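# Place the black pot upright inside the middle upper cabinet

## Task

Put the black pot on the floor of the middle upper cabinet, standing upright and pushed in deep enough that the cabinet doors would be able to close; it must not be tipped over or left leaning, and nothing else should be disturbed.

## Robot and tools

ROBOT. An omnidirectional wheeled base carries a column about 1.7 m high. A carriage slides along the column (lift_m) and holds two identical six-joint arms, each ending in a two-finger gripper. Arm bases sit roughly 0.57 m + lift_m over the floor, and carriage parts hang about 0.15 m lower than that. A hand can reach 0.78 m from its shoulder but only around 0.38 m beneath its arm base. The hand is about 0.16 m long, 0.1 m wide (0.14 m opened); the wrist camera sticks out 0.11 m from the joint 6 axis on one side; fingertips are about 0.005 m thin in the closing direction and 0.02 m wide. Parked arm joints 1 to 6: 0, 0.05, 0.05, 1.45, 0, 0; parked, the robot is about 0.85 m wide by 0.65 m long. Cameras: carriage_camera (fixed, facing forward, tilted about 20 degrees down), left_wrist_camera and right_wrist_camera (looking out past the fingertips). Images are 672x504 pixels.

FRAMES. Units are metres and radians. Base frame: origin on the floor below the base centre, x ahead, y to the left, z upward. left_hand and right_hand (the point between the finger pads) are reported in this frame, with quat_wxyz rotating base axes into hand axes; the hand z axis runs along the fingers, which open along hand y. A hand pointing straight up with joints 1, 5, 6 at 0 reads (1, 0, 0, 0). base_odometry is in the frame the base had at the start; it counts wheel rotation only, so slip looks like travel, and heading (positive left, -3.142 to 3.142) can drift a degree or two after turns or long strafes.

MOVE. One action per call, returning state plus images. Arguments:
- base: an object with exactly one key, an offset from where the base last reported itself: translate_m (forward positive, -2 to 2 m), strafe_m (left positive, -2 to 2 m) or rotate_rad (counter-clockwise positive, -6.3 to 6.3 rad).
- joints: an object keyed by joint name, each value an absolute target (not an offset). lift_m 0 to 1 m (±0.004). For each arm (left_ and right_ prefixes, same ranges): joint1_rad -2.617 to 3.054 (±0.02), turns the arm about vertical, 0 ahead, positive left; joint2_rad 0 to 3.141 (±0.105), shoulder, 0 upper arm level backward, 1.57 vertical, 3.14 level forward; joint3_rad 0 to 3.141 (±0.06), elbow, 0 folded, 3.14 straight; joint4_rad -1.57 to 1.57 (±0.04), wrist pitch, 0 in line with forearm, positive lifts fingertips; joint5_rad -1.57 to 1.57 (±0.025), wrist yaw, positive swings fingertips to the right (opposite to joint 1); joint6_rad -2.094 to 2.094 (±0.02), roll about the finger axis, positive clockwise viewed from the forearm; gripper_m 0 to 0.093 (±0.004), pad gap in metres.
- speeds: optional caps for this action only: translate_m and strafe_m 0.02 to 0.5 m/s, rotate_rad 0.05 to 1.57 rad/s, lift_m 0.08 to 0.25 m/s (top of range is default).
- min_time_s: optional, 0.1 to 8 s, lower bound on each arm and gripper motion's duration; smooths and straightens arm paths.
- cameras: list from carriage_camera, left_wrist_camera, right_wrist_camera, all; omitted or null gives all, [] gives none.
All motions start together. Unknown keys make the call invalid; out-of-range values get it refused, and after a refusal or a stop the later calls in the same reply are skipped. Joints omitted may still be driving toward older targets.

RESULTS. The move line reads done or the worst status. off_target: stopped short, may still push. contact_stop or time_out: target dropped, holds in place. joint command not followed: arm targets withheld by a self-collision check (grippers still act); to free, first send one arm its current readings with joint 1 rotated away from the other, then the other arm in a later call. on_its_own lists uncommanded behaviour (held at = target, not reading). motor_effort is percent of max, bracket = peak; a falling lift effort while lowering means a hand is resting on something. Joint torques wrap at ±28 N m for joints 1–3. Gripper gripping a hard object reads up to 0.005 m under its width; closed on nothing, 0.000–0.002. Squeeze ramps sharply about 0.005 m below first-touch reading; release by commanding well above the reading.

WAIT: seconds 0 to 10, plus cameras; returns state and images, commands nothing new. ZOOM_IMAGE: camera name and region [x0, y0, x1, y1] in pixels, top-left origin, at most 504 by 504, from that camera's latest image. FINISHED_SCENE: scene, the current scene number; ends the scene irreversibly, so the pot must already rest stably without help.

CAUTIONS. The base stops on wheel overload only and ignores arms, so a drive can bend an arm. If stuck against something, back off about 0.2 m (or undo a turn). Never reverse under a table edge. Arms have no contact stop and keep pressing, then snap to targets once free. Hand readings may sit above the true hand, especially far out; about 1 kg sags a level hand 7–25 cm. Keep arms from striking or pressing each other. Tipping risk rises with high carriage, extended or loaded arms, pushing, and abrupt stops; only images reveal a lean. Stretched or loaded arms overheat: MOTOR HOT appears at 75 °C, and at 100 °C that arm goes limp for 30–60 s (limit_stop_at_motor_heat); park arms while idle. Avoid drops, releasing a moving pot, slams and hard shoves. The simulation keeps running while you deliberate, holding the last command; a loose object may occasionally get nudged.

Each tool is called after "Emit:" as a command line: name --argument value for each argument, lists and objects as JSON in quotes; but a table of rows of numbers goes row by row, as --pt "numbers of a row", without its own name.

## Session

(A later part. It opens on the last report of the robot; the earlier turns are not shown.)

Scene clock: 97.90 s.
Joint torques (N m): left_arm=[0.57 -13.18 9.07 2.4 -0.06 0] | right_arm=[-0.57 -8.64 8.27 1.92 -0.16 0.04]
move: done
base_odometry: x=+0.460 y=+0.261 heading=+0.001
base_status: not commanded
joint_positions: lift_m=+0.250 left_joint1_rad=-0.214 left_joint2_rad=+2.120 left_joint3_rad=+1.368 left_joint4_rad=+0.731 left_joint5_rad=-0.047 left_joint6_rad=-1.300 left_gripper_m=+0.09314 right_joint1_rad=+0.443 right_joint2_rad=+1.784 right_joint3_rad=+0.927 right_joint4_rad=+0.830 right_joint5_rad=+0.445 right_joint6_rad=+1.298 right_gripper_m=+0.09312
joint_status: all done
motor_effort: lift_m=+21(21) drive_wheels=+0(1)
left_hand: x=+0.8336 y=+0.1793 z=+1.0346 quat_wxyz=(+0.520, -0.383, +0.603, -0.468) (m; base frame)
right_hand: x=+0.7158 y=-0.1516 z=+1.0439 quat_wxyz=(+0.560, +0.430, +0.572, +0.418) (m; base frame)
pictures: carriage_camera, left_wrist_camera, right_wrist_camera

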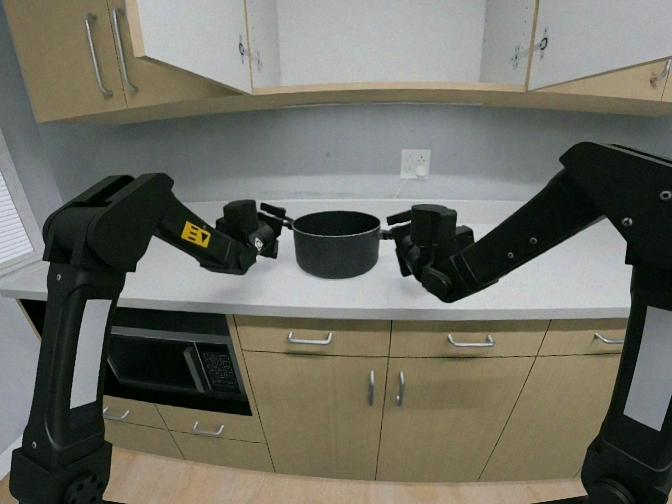

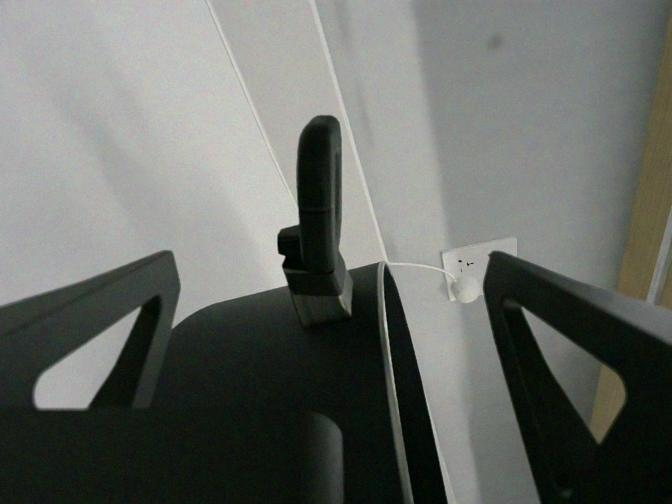

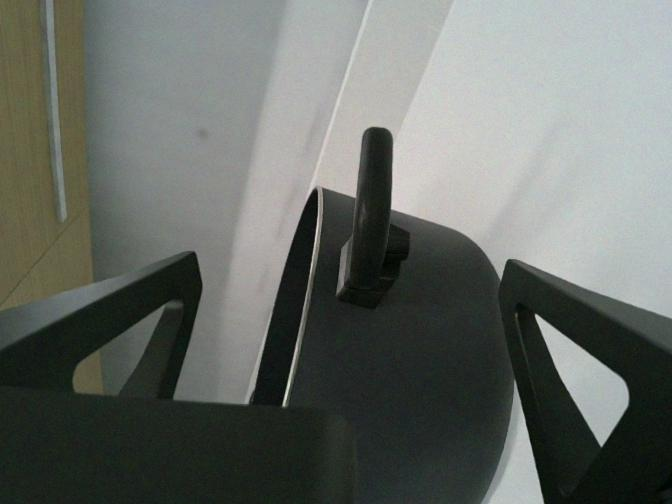

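Emit:
move --joints '{"left_joint1_rad": -0.205, "left_joint2_rad": 2.271, "left_joint3_rad": 1.621, "left_joint4_rad": 0.653, "left_joint5_rad": -0.055, "left_joint6_rad": -1.31, "right_joint1_rad": 0.429, "right_joint2_rad": 1.873, "right_joint3_rad": 1.033, "right_joint4_rad": 0.838, "right_joint5_rad": 0.42, "right_joint6_rad": 1.31}' --min_time_s 2

Emit:
zoom_image --camera "left_wrist_camera" --region '[150, 80, 510, 350]'

Emit:
zoom_image --camera "right_wrist_camera" --region '[170, 80, 530, 350]'

Emit:
zoom_image --camera "carriage_camera" --region '[240, 190, 320, 270]'

Emit:
zoom_image --camera "carriage_camera" --region '[370, 190, 450, 270]'

Scene clock: 105.90 s.
Joint torques (N m): left_arm=[0.81 -14.65 9.29 2.4 -0.05 -0.01] | right_arm=[-0.46 -9.52 8.25 1.99 -0.17 0.04]
move: done
base_odometry: x=+0.460 y=+0.261 heading=+0.001
base_status: not commanded
joint_positions: lift_m=+0.250 left_joint1_rad=-0.213 left_joint2_rad=+2.264 left_joint3_rad=+1.590 left_joint4_rad=+0.655 left_joint5_rad=-0.047 left_joint6_rad=-1.300 left_gripper_m=+0.09314 right_joint1_rad=+0.435 right_joint2_rad=+1.867 right_joint3_rad=+1.002 right_joint4_rad=+0.830 right_joint5_rad=+0.435 right_joint6_rad=+1.298 right_gripper_m=+0.09312
joint_status: all done
motor_effort: lift_m=+21(21) drive_wheels=+1(2)
left_hand: x=+0.8727 y=+0.1714 z=+1.0302 quat_wxyz=(+0.521, -0.383, +0.602, -0.468) (m; base frame)
right_hand: x=+0.7351 y=-0.1454 z=+1.0346 quat_wxyz=(+0.557, +0.430, +0.576, +0.416) (m; base frame)
pictures: carriage_camera, left_wrist_camera, right_wrist_camera

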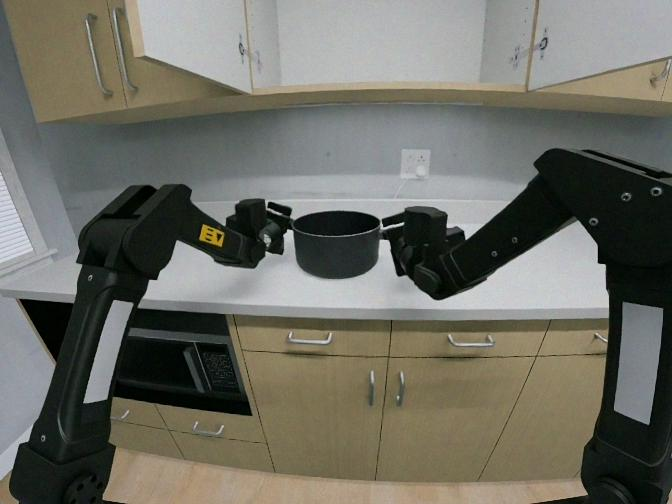

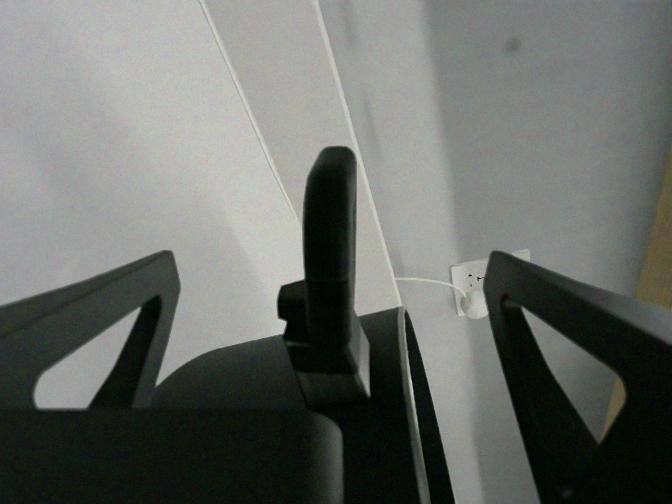

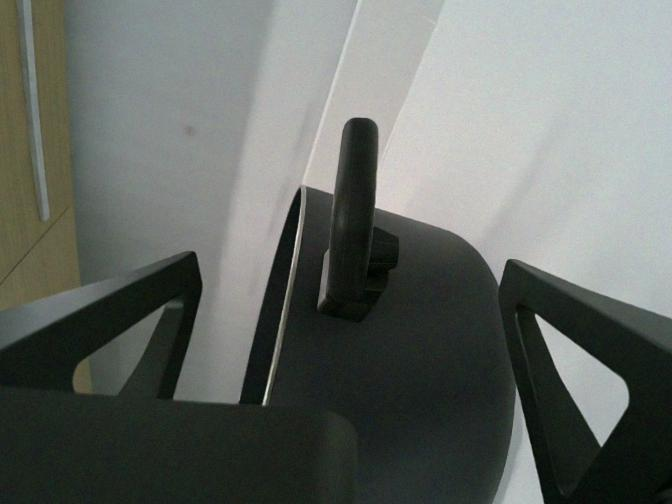

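Scaled by 1.400 from the camera's 672x504 image, which has a finer 960x720 frame.

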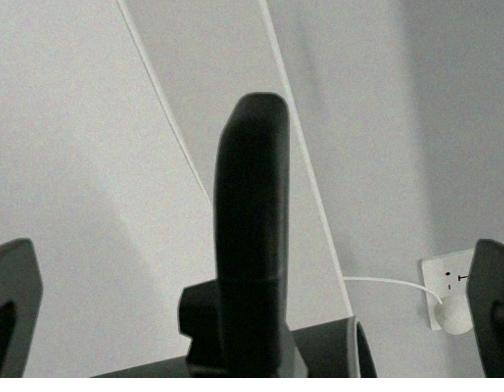

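Scaled by 1.400 from the camera's 672x504 image, which has a finer 960x720 frame.

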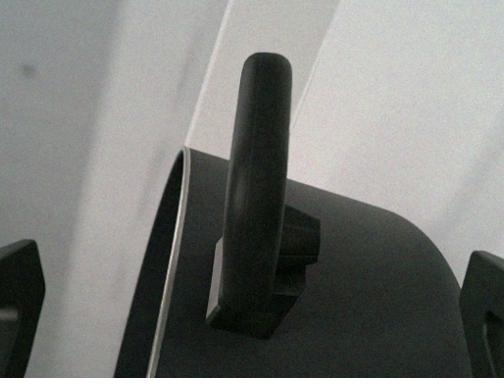

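Scaled by 6.300 from the camera's 672x504 image, which has a finer 960x720 frame.

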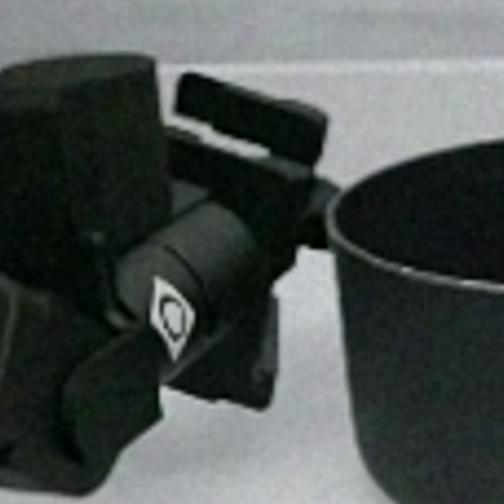

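Scaled by 6.300 from the camera's 672x504 image, which has a finer 960x720 frame.

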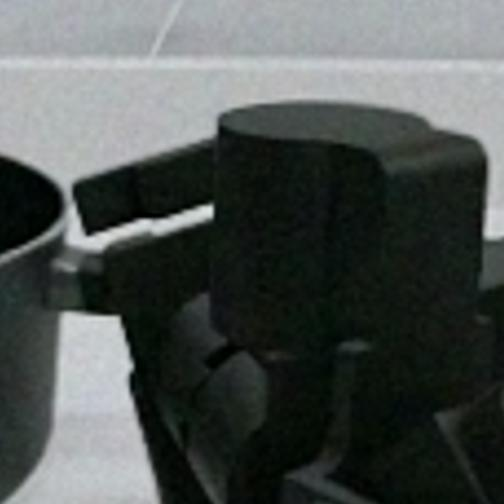

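Emit:
move --joints '{"left_joint1_rad": -0.205, "left_joint2_rad": 2.351, "left_joint3_rad": 1.764, "left_joint4_rad": 0.59, "left_joint5_rad": -0.055, "left_joint6_rad": -1.31, "right_joint1_rad": 0.391, "right_joint2_rad": 1.93, "right_joint3_rad": 1.109, "right_joint4_rad": 0.818, "right_joint5_rad": 0.382, "right_joint6_rad": 1.31}' --min_time_s 2

Emit:
zoom_image --camera "left_wrist_camera" --region '[150, 120, 510, 390]'

Emit:
zoom_image --camera "right_wrist_camera" --region '[170, 120, 530, 390]'

Emit:
zoom_image --camera "carriage_camera" --region '[240, 190, 320, 270]'

Emit:
zoom_image --camera "carriage_camera" --region '[370, 190, 450, 270]'

Scene clock: 110.80 s.
Joint torques (N m): left_arm=[0.69 -15.38 9.51 2.41 -0.03 -0.02] | right_arm=[-0.54 -10.11 8.35 1.89 -0.18 0.05]
move: done
base_odometry: x=+0.460 y=+0.261 heading=+0.001
base_status: not commanded
joint_positions: lift_m=+0.250 left_joint1_rad=-0.213 left_joint2_rad=+2.344 left_joint3_rad=+1.733 left_joint4_rad=+0.591 left_joint5_rad=-0.047 left_joint6_rad=-1.300 left_gripper_m=+0.09314 right_joint1_rad=+0.397 right_joint2_rad=+1.924 right_joint3_rad=+1.077 right_joint4_rad=+0.821 right_joint5_rad=+0.397 right_joint6_rad=+1.298 right_gripper_m=+0.09312
joint_status: all done
motor_effort: lift_m=+21(21) drive_wheels=+0(1)
left_hand: x=+0.8941 y=+0.1667 z=+1.0303 quat_wxyz=(+0.521, -0.383, +0.602, -0.468) (m; base frame)
right_hand: x=+0.7565 y=-0.1519 z=+1.0358 quat_wxyz=(+0.559, +0.430, +0.572, +0.419) (m; base frame)
pictures: carriage_camera, left_wrist_camera, right_wrist_camera

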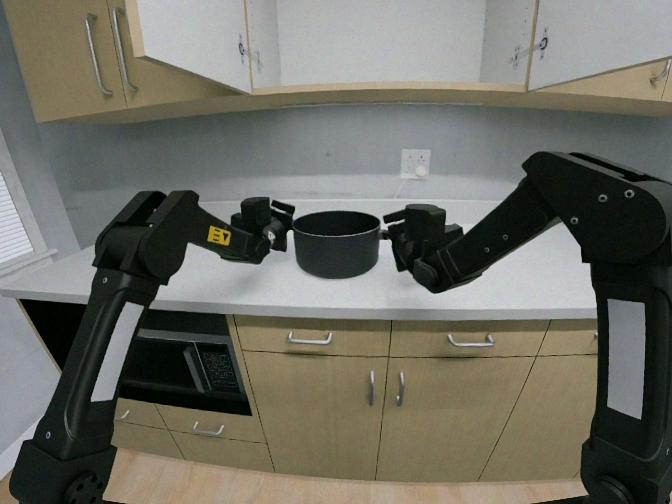

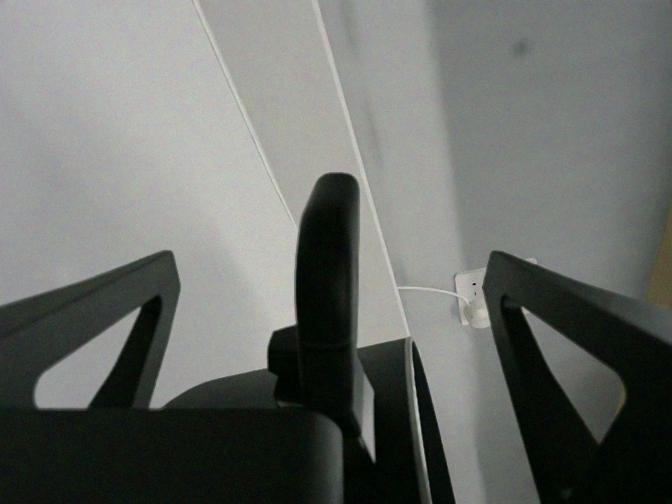

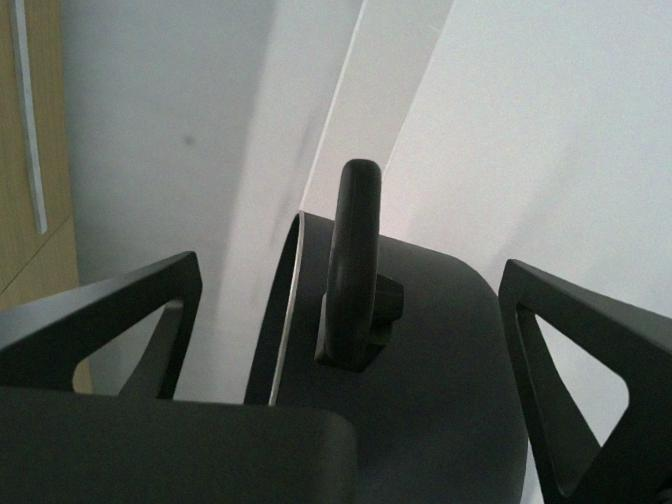

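Scaled by 1.400 from the camera's 672x504 image, which has a finer 960x720 frame.

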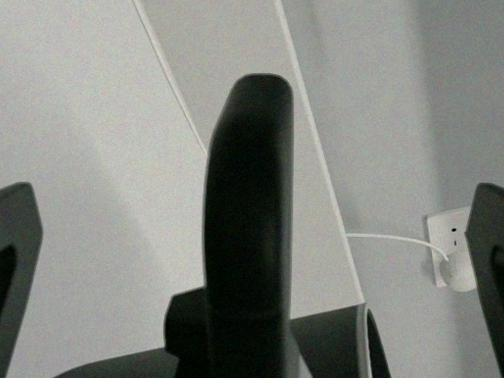

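Scaled by 1.400 from the camera's 672x504 image, which has a finer 960x720 frame.

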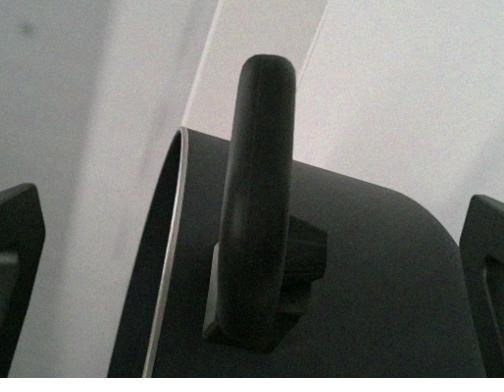

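Scaled by 6.300 from the camera's 672x504 image, which has a finer 960x720 frame.

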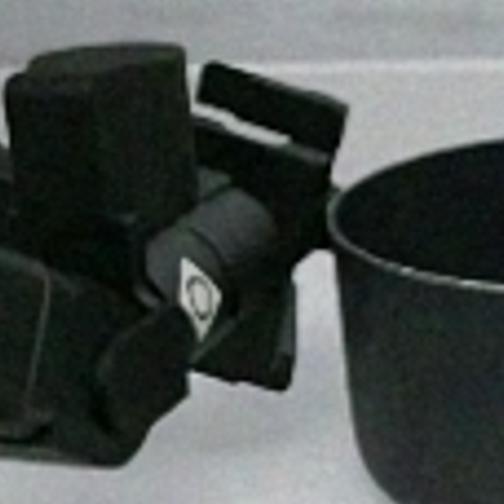

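Scaled by 6.300 from the camera's 672x504 image, which has a finer 960x720 frame.

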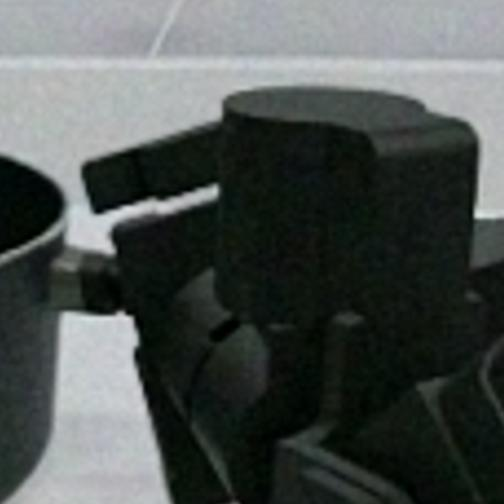

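Emit:
move --joints '{"right_joint1_rad": 0.369, "right_joint2_rad": 1.918, "right_joint3_rad": 1.09, "right_joint4_rad": 0.826, "right_joint5_rad": 0.36, "right_joint6_rad": 1.31}' --min_time_s 1.5

Emit:
zoom_image --camera "right_wrist_camera" --region '[170, 120, 530, 390]'

Emit:
zoom_image --camera "carriage_camera" --region '[370, 190, 450, 270]'

Scene clock: 115.30 s.
Joint torques (N m): left_arm=[0.69 -15.38 9.46 2.4 -0.04 -0.01] | right_arm=[-0.53 -11.22 6.82 1.99 -0.16 0.06]
move: done
base_odometry: x=+0.460 y=+0.261 heading=+0.001
base_status: not commanded
joint_positions: lift_m=+0.250 left_joint1_rad=-0.213 left_joint2_rad=+2.344 left_joint3_rad=+1.733 left_joint4_rad=+0.591 left_joint5_rad=-0.047 left_joint6_rad=-1.300 left_gripper_m=+0.09314 right_joint1_rad=+0.374 right_joint2_rad=+1.924 right_joint3_rad=+1.077 right_joint4_rad=+0.820 right_joint5_rad=+0.375 right_joint6_rad=+1.298 right_gripper_m=+0.09312
joint_status: all done
motor_effort: lift_m=+21(21) drive_wheels=+1(1)
left_hand: x=+0.8941 y=+0.1667 z=+1.0302 quat_wxyz=(+0.521, -0.383, +0.603, -0.468) (m; base frame)
right_hand: x=+0.7598 y=-0.1601 z=+1.0357 quat_wxyz=(+0.559, +0.430, +0.572, +0.419) (m; base frame)
pictures: carriage_camera, left_wrist_camera, right_wrist_camera

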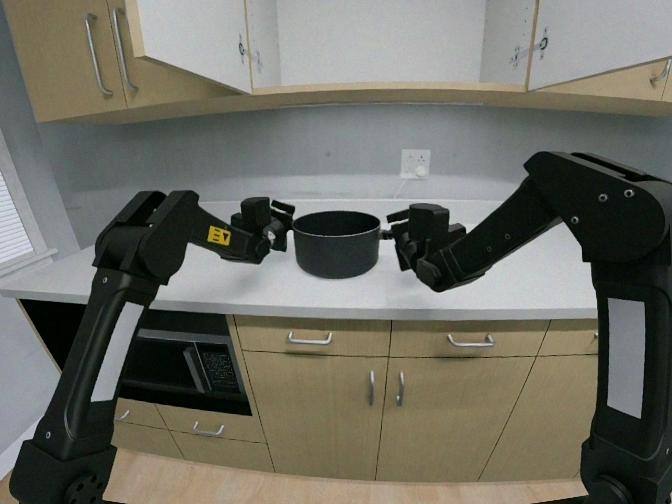

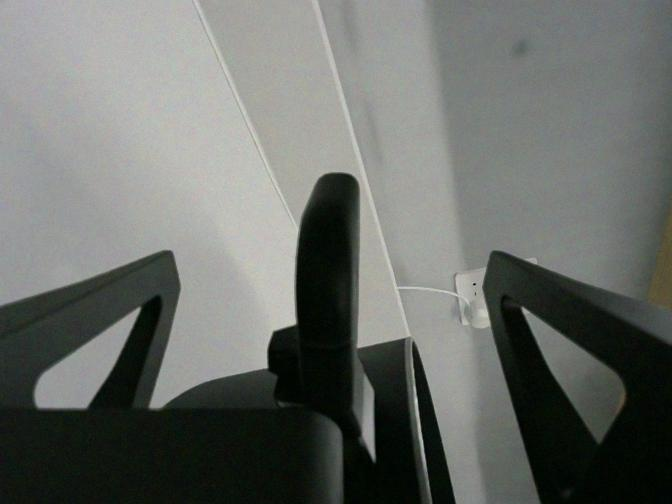

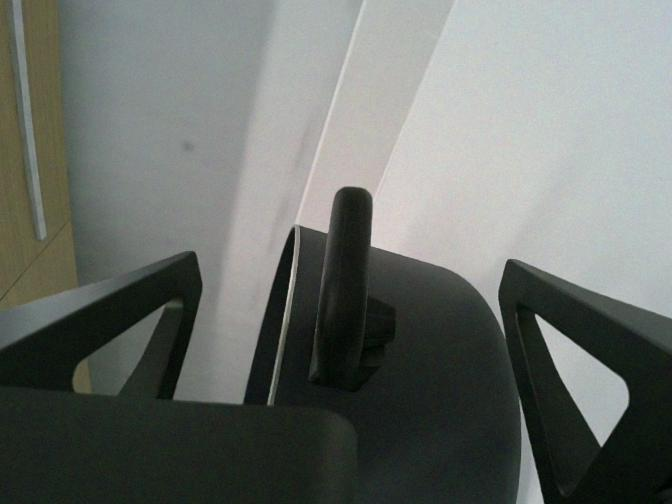

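Scaled by 1.400 from the camera's 672x504 image, which has a finer 960x720 frame.

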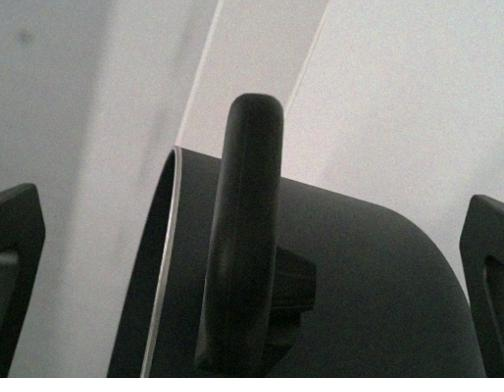

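Scaled by 6.300 from the camera's 672x504 image, which has a finer 960x720 frame.

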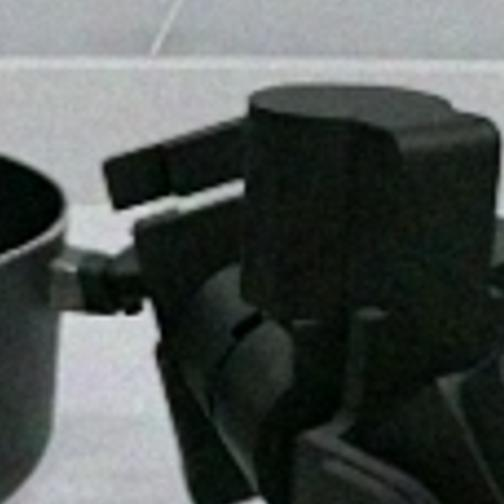

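Emit:
move --joints '{"left_gripper_m": 0.035, "right_gripper_m": 0.035}' --min_time_s 2

Scene clock: 118.53 s.
Joint torques (N m): left_arm=[0.72 -15.46 9.47 2.42 -0.04 -0.01] | right_arm=[-0.5 -11.3 6.89 2 -0.16 0.03]
move: done
base_odometry: x=+0.460 y=+0.261 heading=+0.001
base_status: not commanded
joint_positions: lift_m=+0.250 left_joint1_rad=-0.213 left_joint2_rad=+2.344 left_joint3_rad=+1.733 left_joint4_rad=+0.590 left_joint5_rad=-0.047 left_joint6_rad=-1.300 left_gripper_m=+0.03514 right_joint1_rad=+0.374 right_joint2_rad=+1.924 right_joint3_rad=+1.077 right_joint4_rad=+0.820 right_joint5_rad=+0.375 right_joint6_rad=+1.298 right_gripper_m=+0.03511
joint_status: all done
motor_effort: lift_m=+21(21) drive_wheels=+1(1)
left_hand: x=+0.8941 y=+0.1667 z=+1.0300 quat_wxyz=(+0.520, -0.384, +0.603, -0.468) (m; base frame)
right_hand: x=+0.7598 y=-0.1600 z=+1.0357 quat_wxyz=(+0.559, +0.430, +0.572, +0.419) (m; base frame)
pictures: carriage_camera, left_wrist_camera, right_wrist_camera

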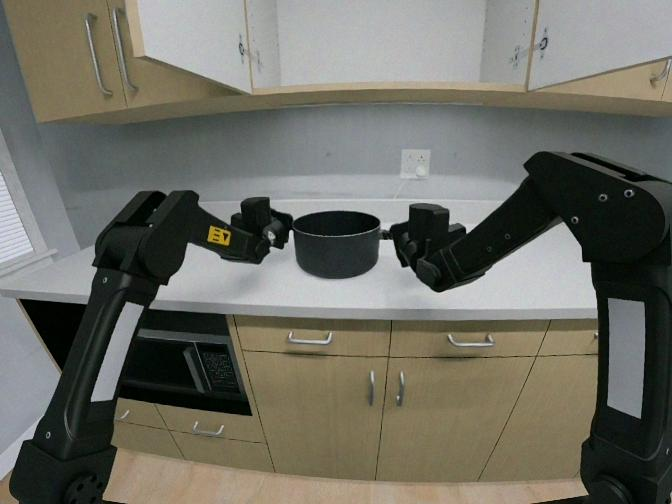

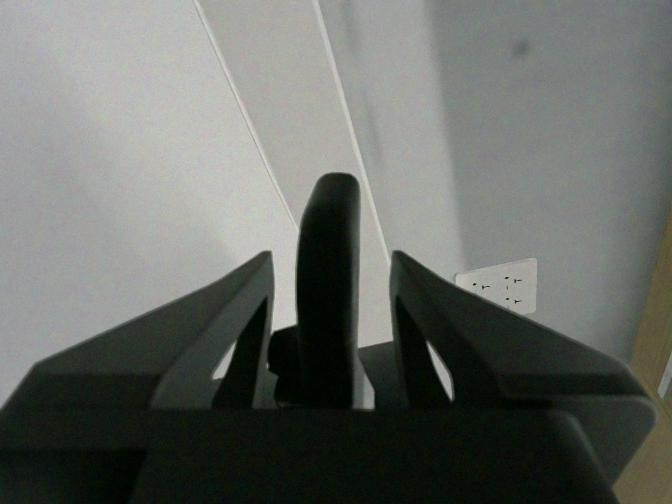

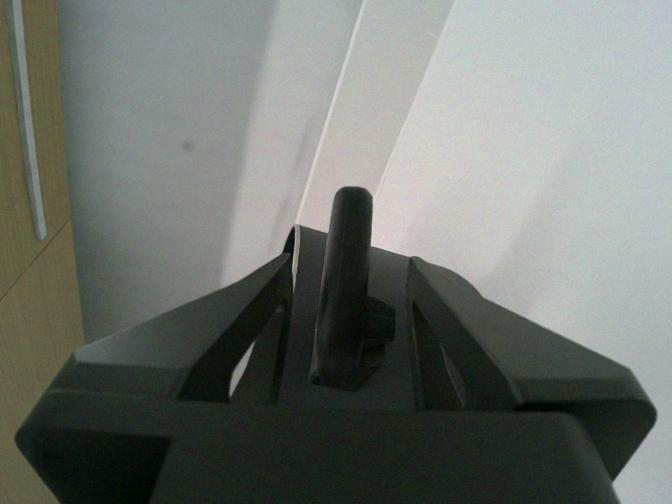

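Emit:
move --joints '{"left_gripper_m": 0.02, "right_gripper_m": 0.02}' --min_time_s 1.5

Emit:
zoom_image --camera "left_wrist_camera" --region '[190, 150, 480, 420]'

Emit:
zoom_image --camera "right_wrist_camera" --region '[200, 150, 490, 420]'

Scene clock: 120.93 s.
Joint torques (N m): left_arm=[0.68 -15.86 9.4 2.47 -0.04 -0.08] | right_arm=[-0.58 -11.32 6.84 1.99 -0.13 0.04]
move: done
base_odometry: x=+0.460 y=+0.261 heading=+0.001
base_status: not commanded
joint_positions: lift_m=+0.250 left_joint1_rad=-0.213 left_joint2_rad=+2.349 left_joint3_rad=+1.733 left_joint4_rad=+0.586 left_joint5_rad=-0.047 left_joint6_rad=-1.294 left_gripper_m=+0.02265 right_joint1_rad=+0.374 right_joint2_rad=+1.924 right_joint3_rad=+1.077 right_joint4_rad=+0.820 right_joint5_rad=+0.375 right_joint6_rad=+1.298 right_gripper_m=+0.02011
joint_status: all done
motor_effort: lift_m=+21(21) drive_wheels=+1(2)
left_hand: x=+0.8944 y=+0.1665 z=+1.0261 quat_wxyz=(+0.519, -0.383, +0.607, -0.464) (m; base frame)
right_hand: x=+0.7598 y=-0.1600 z=+1.0357 quat_wxyz=(+0.559, +0.430, +0.572, +0.419) (m; base frame)
pictures: carriage_camera, left_wrist_camera, right_wrist_camera

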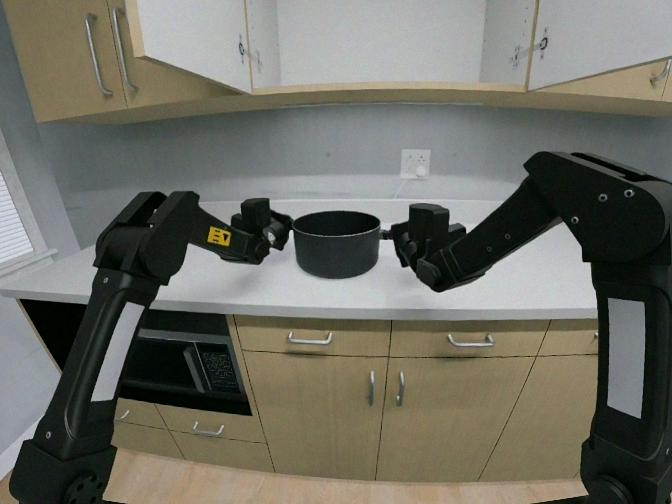

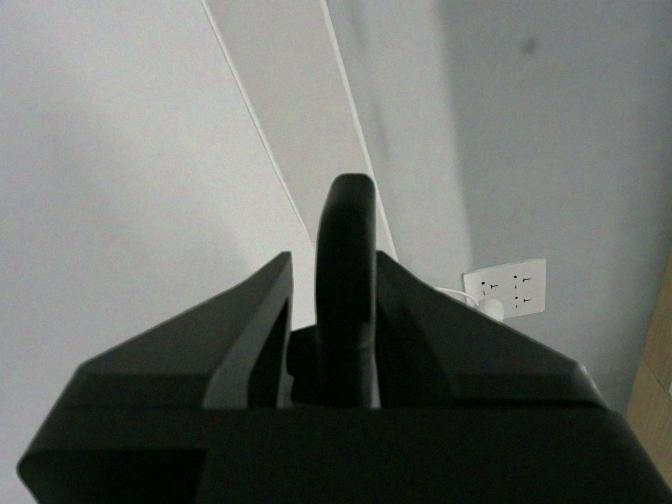

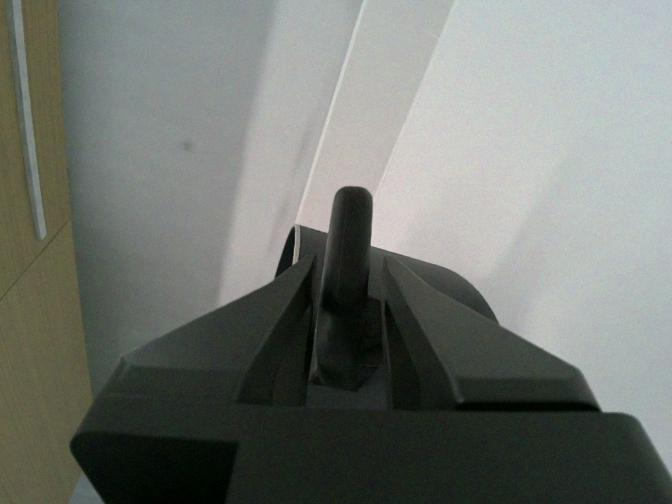

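Scaled by 1.738 from the camera's 672x504 image, which has a finer 960x720 frame.

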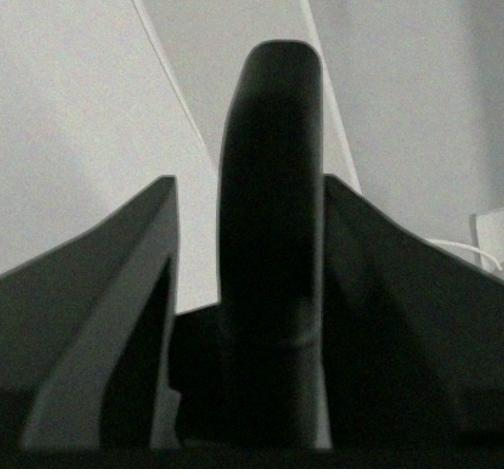

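Scaled by 1.738 from the camera's 672x504 image, which has a finer 960x720 frame.

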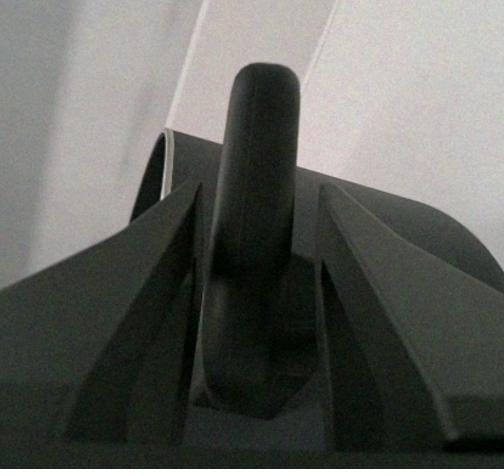

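Emit:
move --joints '{"left_gripper_m": 0.04, "right_gripper_m": 0.04}' --min_time_s 1 --cameras '[]'

Emit:
move --joints '{"left_joint1_rad": -0.182, "left_joint2_rad": 2.356, "left_joint3_rad": 1.775, "left_joint4_rad": 0.586, "left_joint5_rad": -0.02, "left_joint6_rad": -1.31, "right_joint1_rad": 0.352, "right_joint2_rad": 1.918, "right_joint3_rad": 1.09, "right_joint4_rad": 0.826, "right_joint5_rad": 0.345, "right_joint6_rad": 1.31}' --min_time_s 1.5

Emit:
zoom_image --camera "left_wrist_camera" --region '[190, 150, 480, 420]'

Emit:
zoom_image --camera "right_wrist_camera" --region '[200, 150, 490, 420]'

Scene clock: 125.80 s.
Joint torques (N m): left_arm=[0.68 -15.88 9.42 2.47 -0.05 -0.01] | right_arm=[-0.61 -11.3 6.89 1.99 -0.17 0.04]
move: done
base_odometry: x=+0.460 y=+0.261 heading=+0.001
base_status: not commanded
joint_positions: lift_m=+0.250 left_joint1_rad=-0.213 left_joint2_rad=+2.349 left_joint3_rad=+1.733 left_joint4_rad=+0.586 left_joint5_rad=-0.046 left_joint6_rad=-1.299 left_gripper_m=+0.03988 right_joint1_rad=+0.374 right_joint2_rad=+1.924 right_joint3_rad=+1.077 right_joint4_rad=+0.820 right_joint5_rad=+0.374 right_joint6_rad=+1.298 right_gripper_m=+0.03988
joint_status: all done
motor_effort: lift_m=+21(21) drive_wheels=+1(2)
left_hand: x=+0.8945 y=+0.1665 z=+1.0261 quat_wxyz=(+0.518, -0.385, +0.606, -0.466) (m; base frame)
right_hand: x=+0.7598 y=-0.1599 z=+1.0357 quat_wxyz=(+0.558, +0.430, +0.572, +0.419) (m; base frame)
pictures: none
No camera images: "cameras" was empty.

Scene clock: 127.60 s.
Joint torques (N m): left_arm=[0.5 -15.41 9.5 2.41 0.15 -0.02] | right_arm=[-0.61 -11.3 6.9 1.99 -0.14 0.03]
move: done
base_odometry: x=+0.460 y=+0.261 heading=+0.001
base_status: not commanded
joint_positions: lift_m=+0.250 left_joint1_rad=-0.188 left_joint2_rad=+2.349 left_joint3_rad=+1.744 left_joint4_rad=+0.586 left_joint5_rad=-0.033 left_joint6_rad=-1.300 left_gripper_m=+0.03988 right_joint1_rad=+0.358 right_joint2_rad=+1.924 right_joint3_rad=+1.077 right_joint4_rad=+0.820 right_joint5_rad=+0.360 right_joint6_rad=+1.298 right_gripper_m=+0.03988
joint_status: all done
motor_effort: lift_m=+21(21) drive_wheels=+0(2)
left_hand: x=+0.8984 y=+0.1807 z=+1.0313 quat_wxyz=(+0.523, -0.386, +0.600, -0.466) (m; base frame)
right_hand: x=+0.7622 y=-0.1666 z=+1.0357 quat_wxyz=(+0.559, +0.431, +0.572, +0.419) (m; base frame)
pictures: carriage_camera, left_wrist_camera, right_wrist_camera

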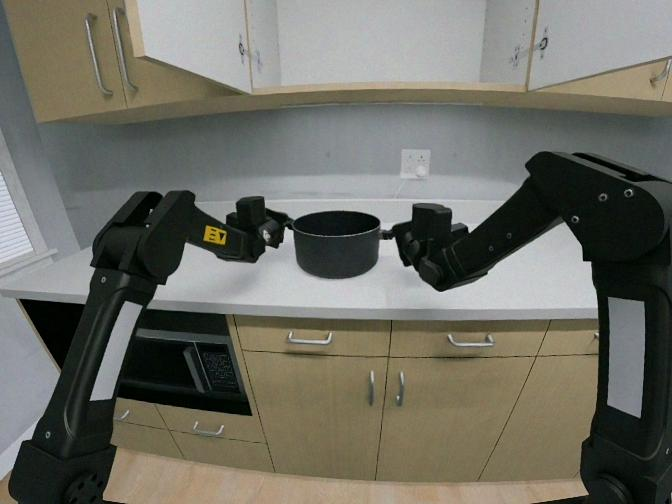

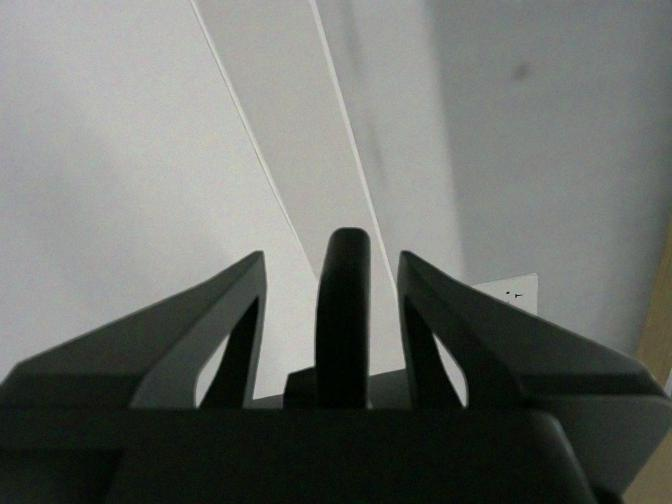

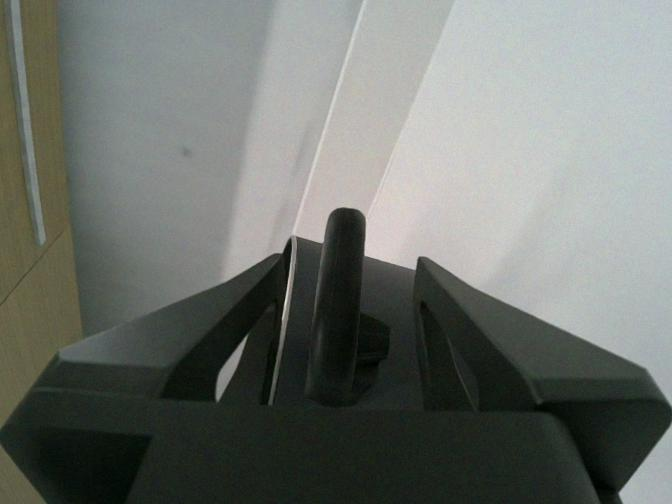

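Scaled by 1.738 from the camera's 672x504 image, which has a finer 960x720 frame.

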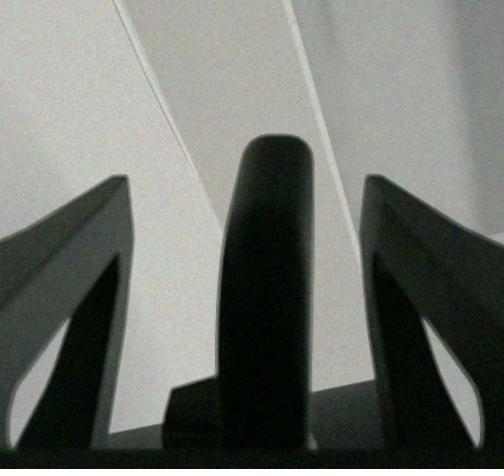

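Scaled by 1.738 from the camera's 672x504 image, which has a finer 960x720 frame.

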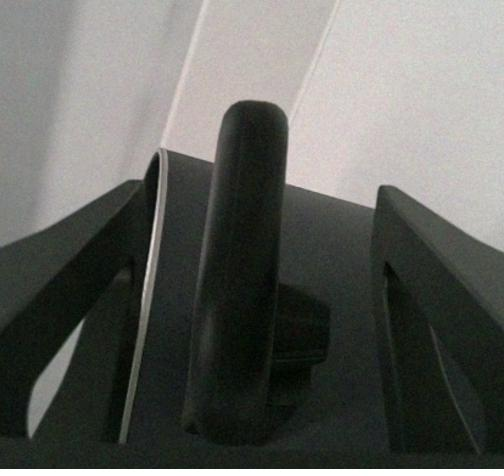

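Emit:
move --joints '{"right_joint1_rad": 0.338, "right_joint5_rad": 0.33, "right_joint2_rad": 1.912, "right_joint3_rad": 1.08}' --min_time_s 1 --cameras '["right_wrist_camera"]'

Emit:
zoom_image --camera "right_wrist_camera" --region '[200, 150, 490, 420]'

Scene clock: 132.83 s.
Joint torques (N m): left_arm=[0.5 -15.41 9.48 2.42 0.15 0] | right_arm=[-0.55 -11.89 6.13 2 -0.15 0.04]
move: done
base_odometry: x=+0.460 y=+0.261 heading=+0.001
base_status: not commanded
joint_positions: lift_m=+0.250 left_joint1_rad=-0.188 left_joint2_rad=+2.349 left_joint3_rad=+1.744 left_joint4_rad=+0.586 left_joint5_rad=-0.033 left_joint6_rad=-1.300 left_gripper_m=+0.03988 right_joint1_rad=+0.344 right_joint2_rad=+1.924 right_joint3_rad=+1.077 right_joint4_rad=+0.820 right_joint5_rad=+0.345 right_joint6_rad=+1.298 right_gripper_m=+0.03988
joint_status: all done
motor_effort: lift_m=+21(21) drive_wheels=+0(2)
left_hand: x=+0.8984 y=+0.1806 z=+1.0312 quat_wxyz=(+0.523, -0.386, +0.600, -0.466) (m; base frame)
right_hand: x=+0.7640 y=-0.1714 z=+1.0357 quat_wxyz=(+0.559, +0.430, +0.572, +0.419) (m; base frame)
pictures: right_wrist_camera

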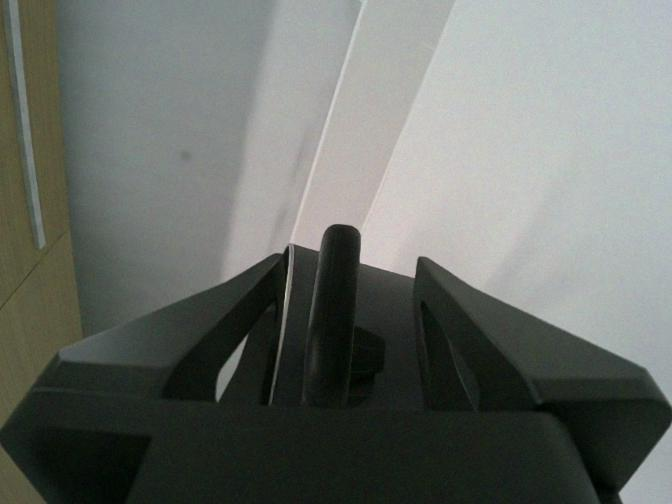

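Scaled by 1.738 from the camera's 672x504 image, which has a finer 960x720 frame.

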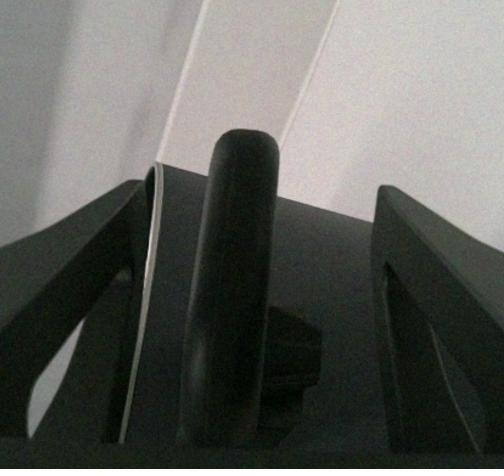

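Emit:
move --joints '{"lift_m": 0.2535}' --cameras '[]'

Emit:
move --joints '{"left_gripper_m": 0.02, "right_gripper_m": 0.02}' --min_time_s 1.5 --cameras '["left_wrist_camera", "right_wrist_camera"]'

Emit:
zoom_image --camera "left_wrist_camera" --region '[190, 150, 480, 420]'

Emit:
zoom_image --camera "right_wrist_camera" --region '[200, 150, 490, 420]'

Scene clock: 134.10 s.
Joint torques (N m): left_arm=[0.5 -15.82 9.29 2.45 0.15 0] | right_arm=[-0.64 -11.86 6.11 1.97 -0.16 0.05]
move: done
base_odometry: x=+0.460 y=+0.261 heading=+0.001
base_status: not commanded
joint_positions: lift_m=+0.253 left_joint1_rad=-0.188 left_joint2_rad=+2.352 left_joint3_rad=+1.745 left_joint4_rad=+0.582 left_joint5_rad=-0.032 left_joint6_rad=-1.300 left_gripper_m=+0.03988 right_joint1_rad=+0.344 right_joint2_rad=+1.924 right_joint3_rad=+1.077 right_joint4_rad=+0.821 right_joint5_rad=+0.344 right_joint6_rad=+1.298 right_gripper_m=+0.03988
joint_status: all done
motor_effort: lift_m=+24(27) drive_wheels=+0(5)
left_hand: x=+0.8987 y=+0.1804 z=+1.0317 quat_wxyz=(+0.521, -0.387, +0.602, -0.464) (m; base frame)
right_hand: x=+0.7640 y=-0.1712 z=+1.0389 quat_wxyz=(+0.558, +0.430, +0.572, +0.420) (m; base frame)
pictures: none
No camera images: "cameras" was empty.

Scene clock: 135.90 s.
Joint torques (N m): left_arm=[0.54 -15.79 9.2 2.47 0.14 -0.01] | right_arm=[-0.49 -11.95 6.17 1.99 -0.16 0.04]
move: done
base_odometry: x=+0.460 y=+0.261 heading=+0.001
base_status: not commanded
joint_positions: lift_m=+0.253 left_joint1_rad=-0.188 left_joint2_rad=+2.352 left_joint3_rad=+1.747 left_joint4_rad=+0.581 left_joint5_rad=-0.031 left_joint6_rad=-1.300 left_gripper_m=+0.02015 right_joint1_rad=+0.344 right_joint2_rad=+1.924 right_joint3_rad=+1.077 right_joint4_rad=+0.821 right_joint5_rad=+0.344 right_joint6_rad=+1.298 right_gripper_m=+0.02011
joint_status: all done
motor_effort: lift_m=+24(24) drive_wheels=-4(5)
left_hand: x=+0.8989 y=+0.1803 z=+1.0324 quat_wxyz=(+0.522, -0.387, +0.602, -0.465) (m; base frame)
right_hand: x=+0.7640 y=-0.1712 z=+1.0389 quat_wxyz=(+0.558, +0.430, +0.572, +0.420) (m; base frame)
pictures: left_wrist_camera, right_wrist_camera

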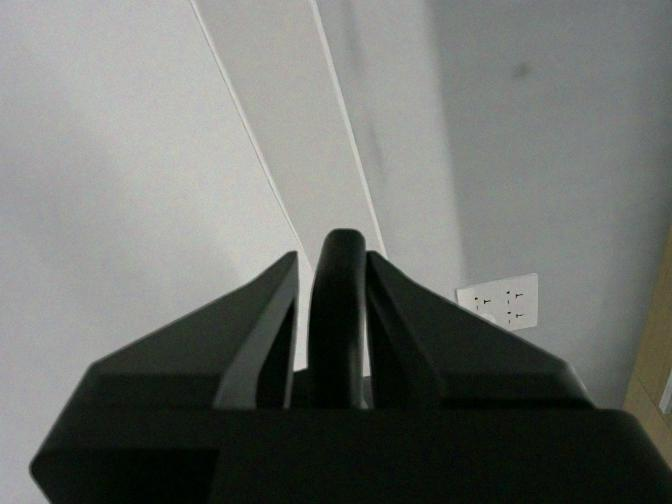

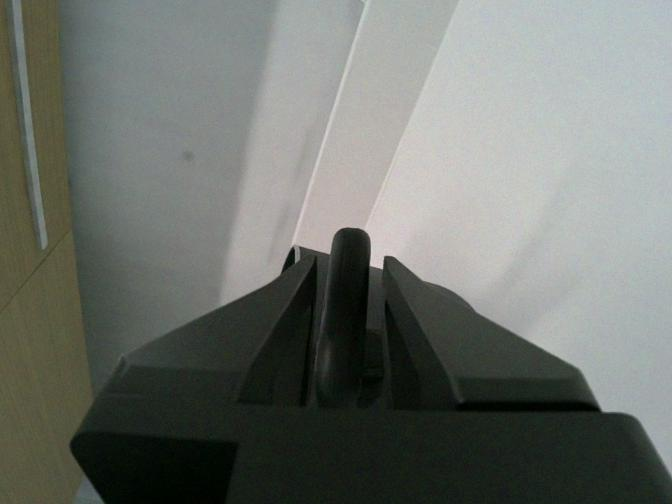

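Scaled by 1.738 from the camera's 672x504 image, which has a finer 960x720 frame.

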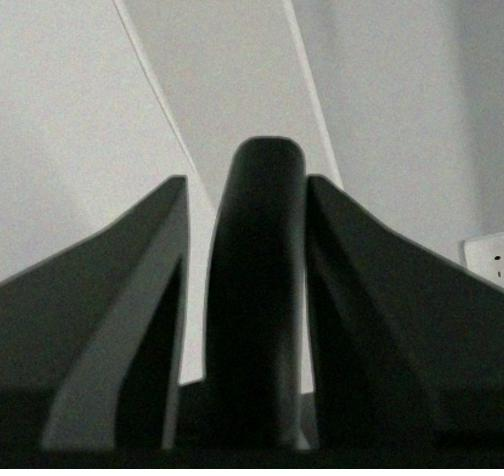

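Scaled by 1.738 from the camera's 672x504 image, which has a finer 960x720 frame.

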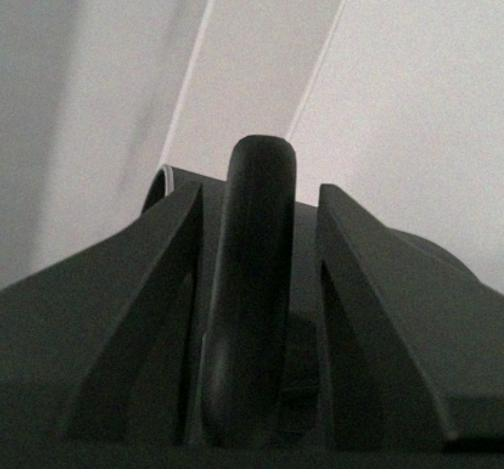

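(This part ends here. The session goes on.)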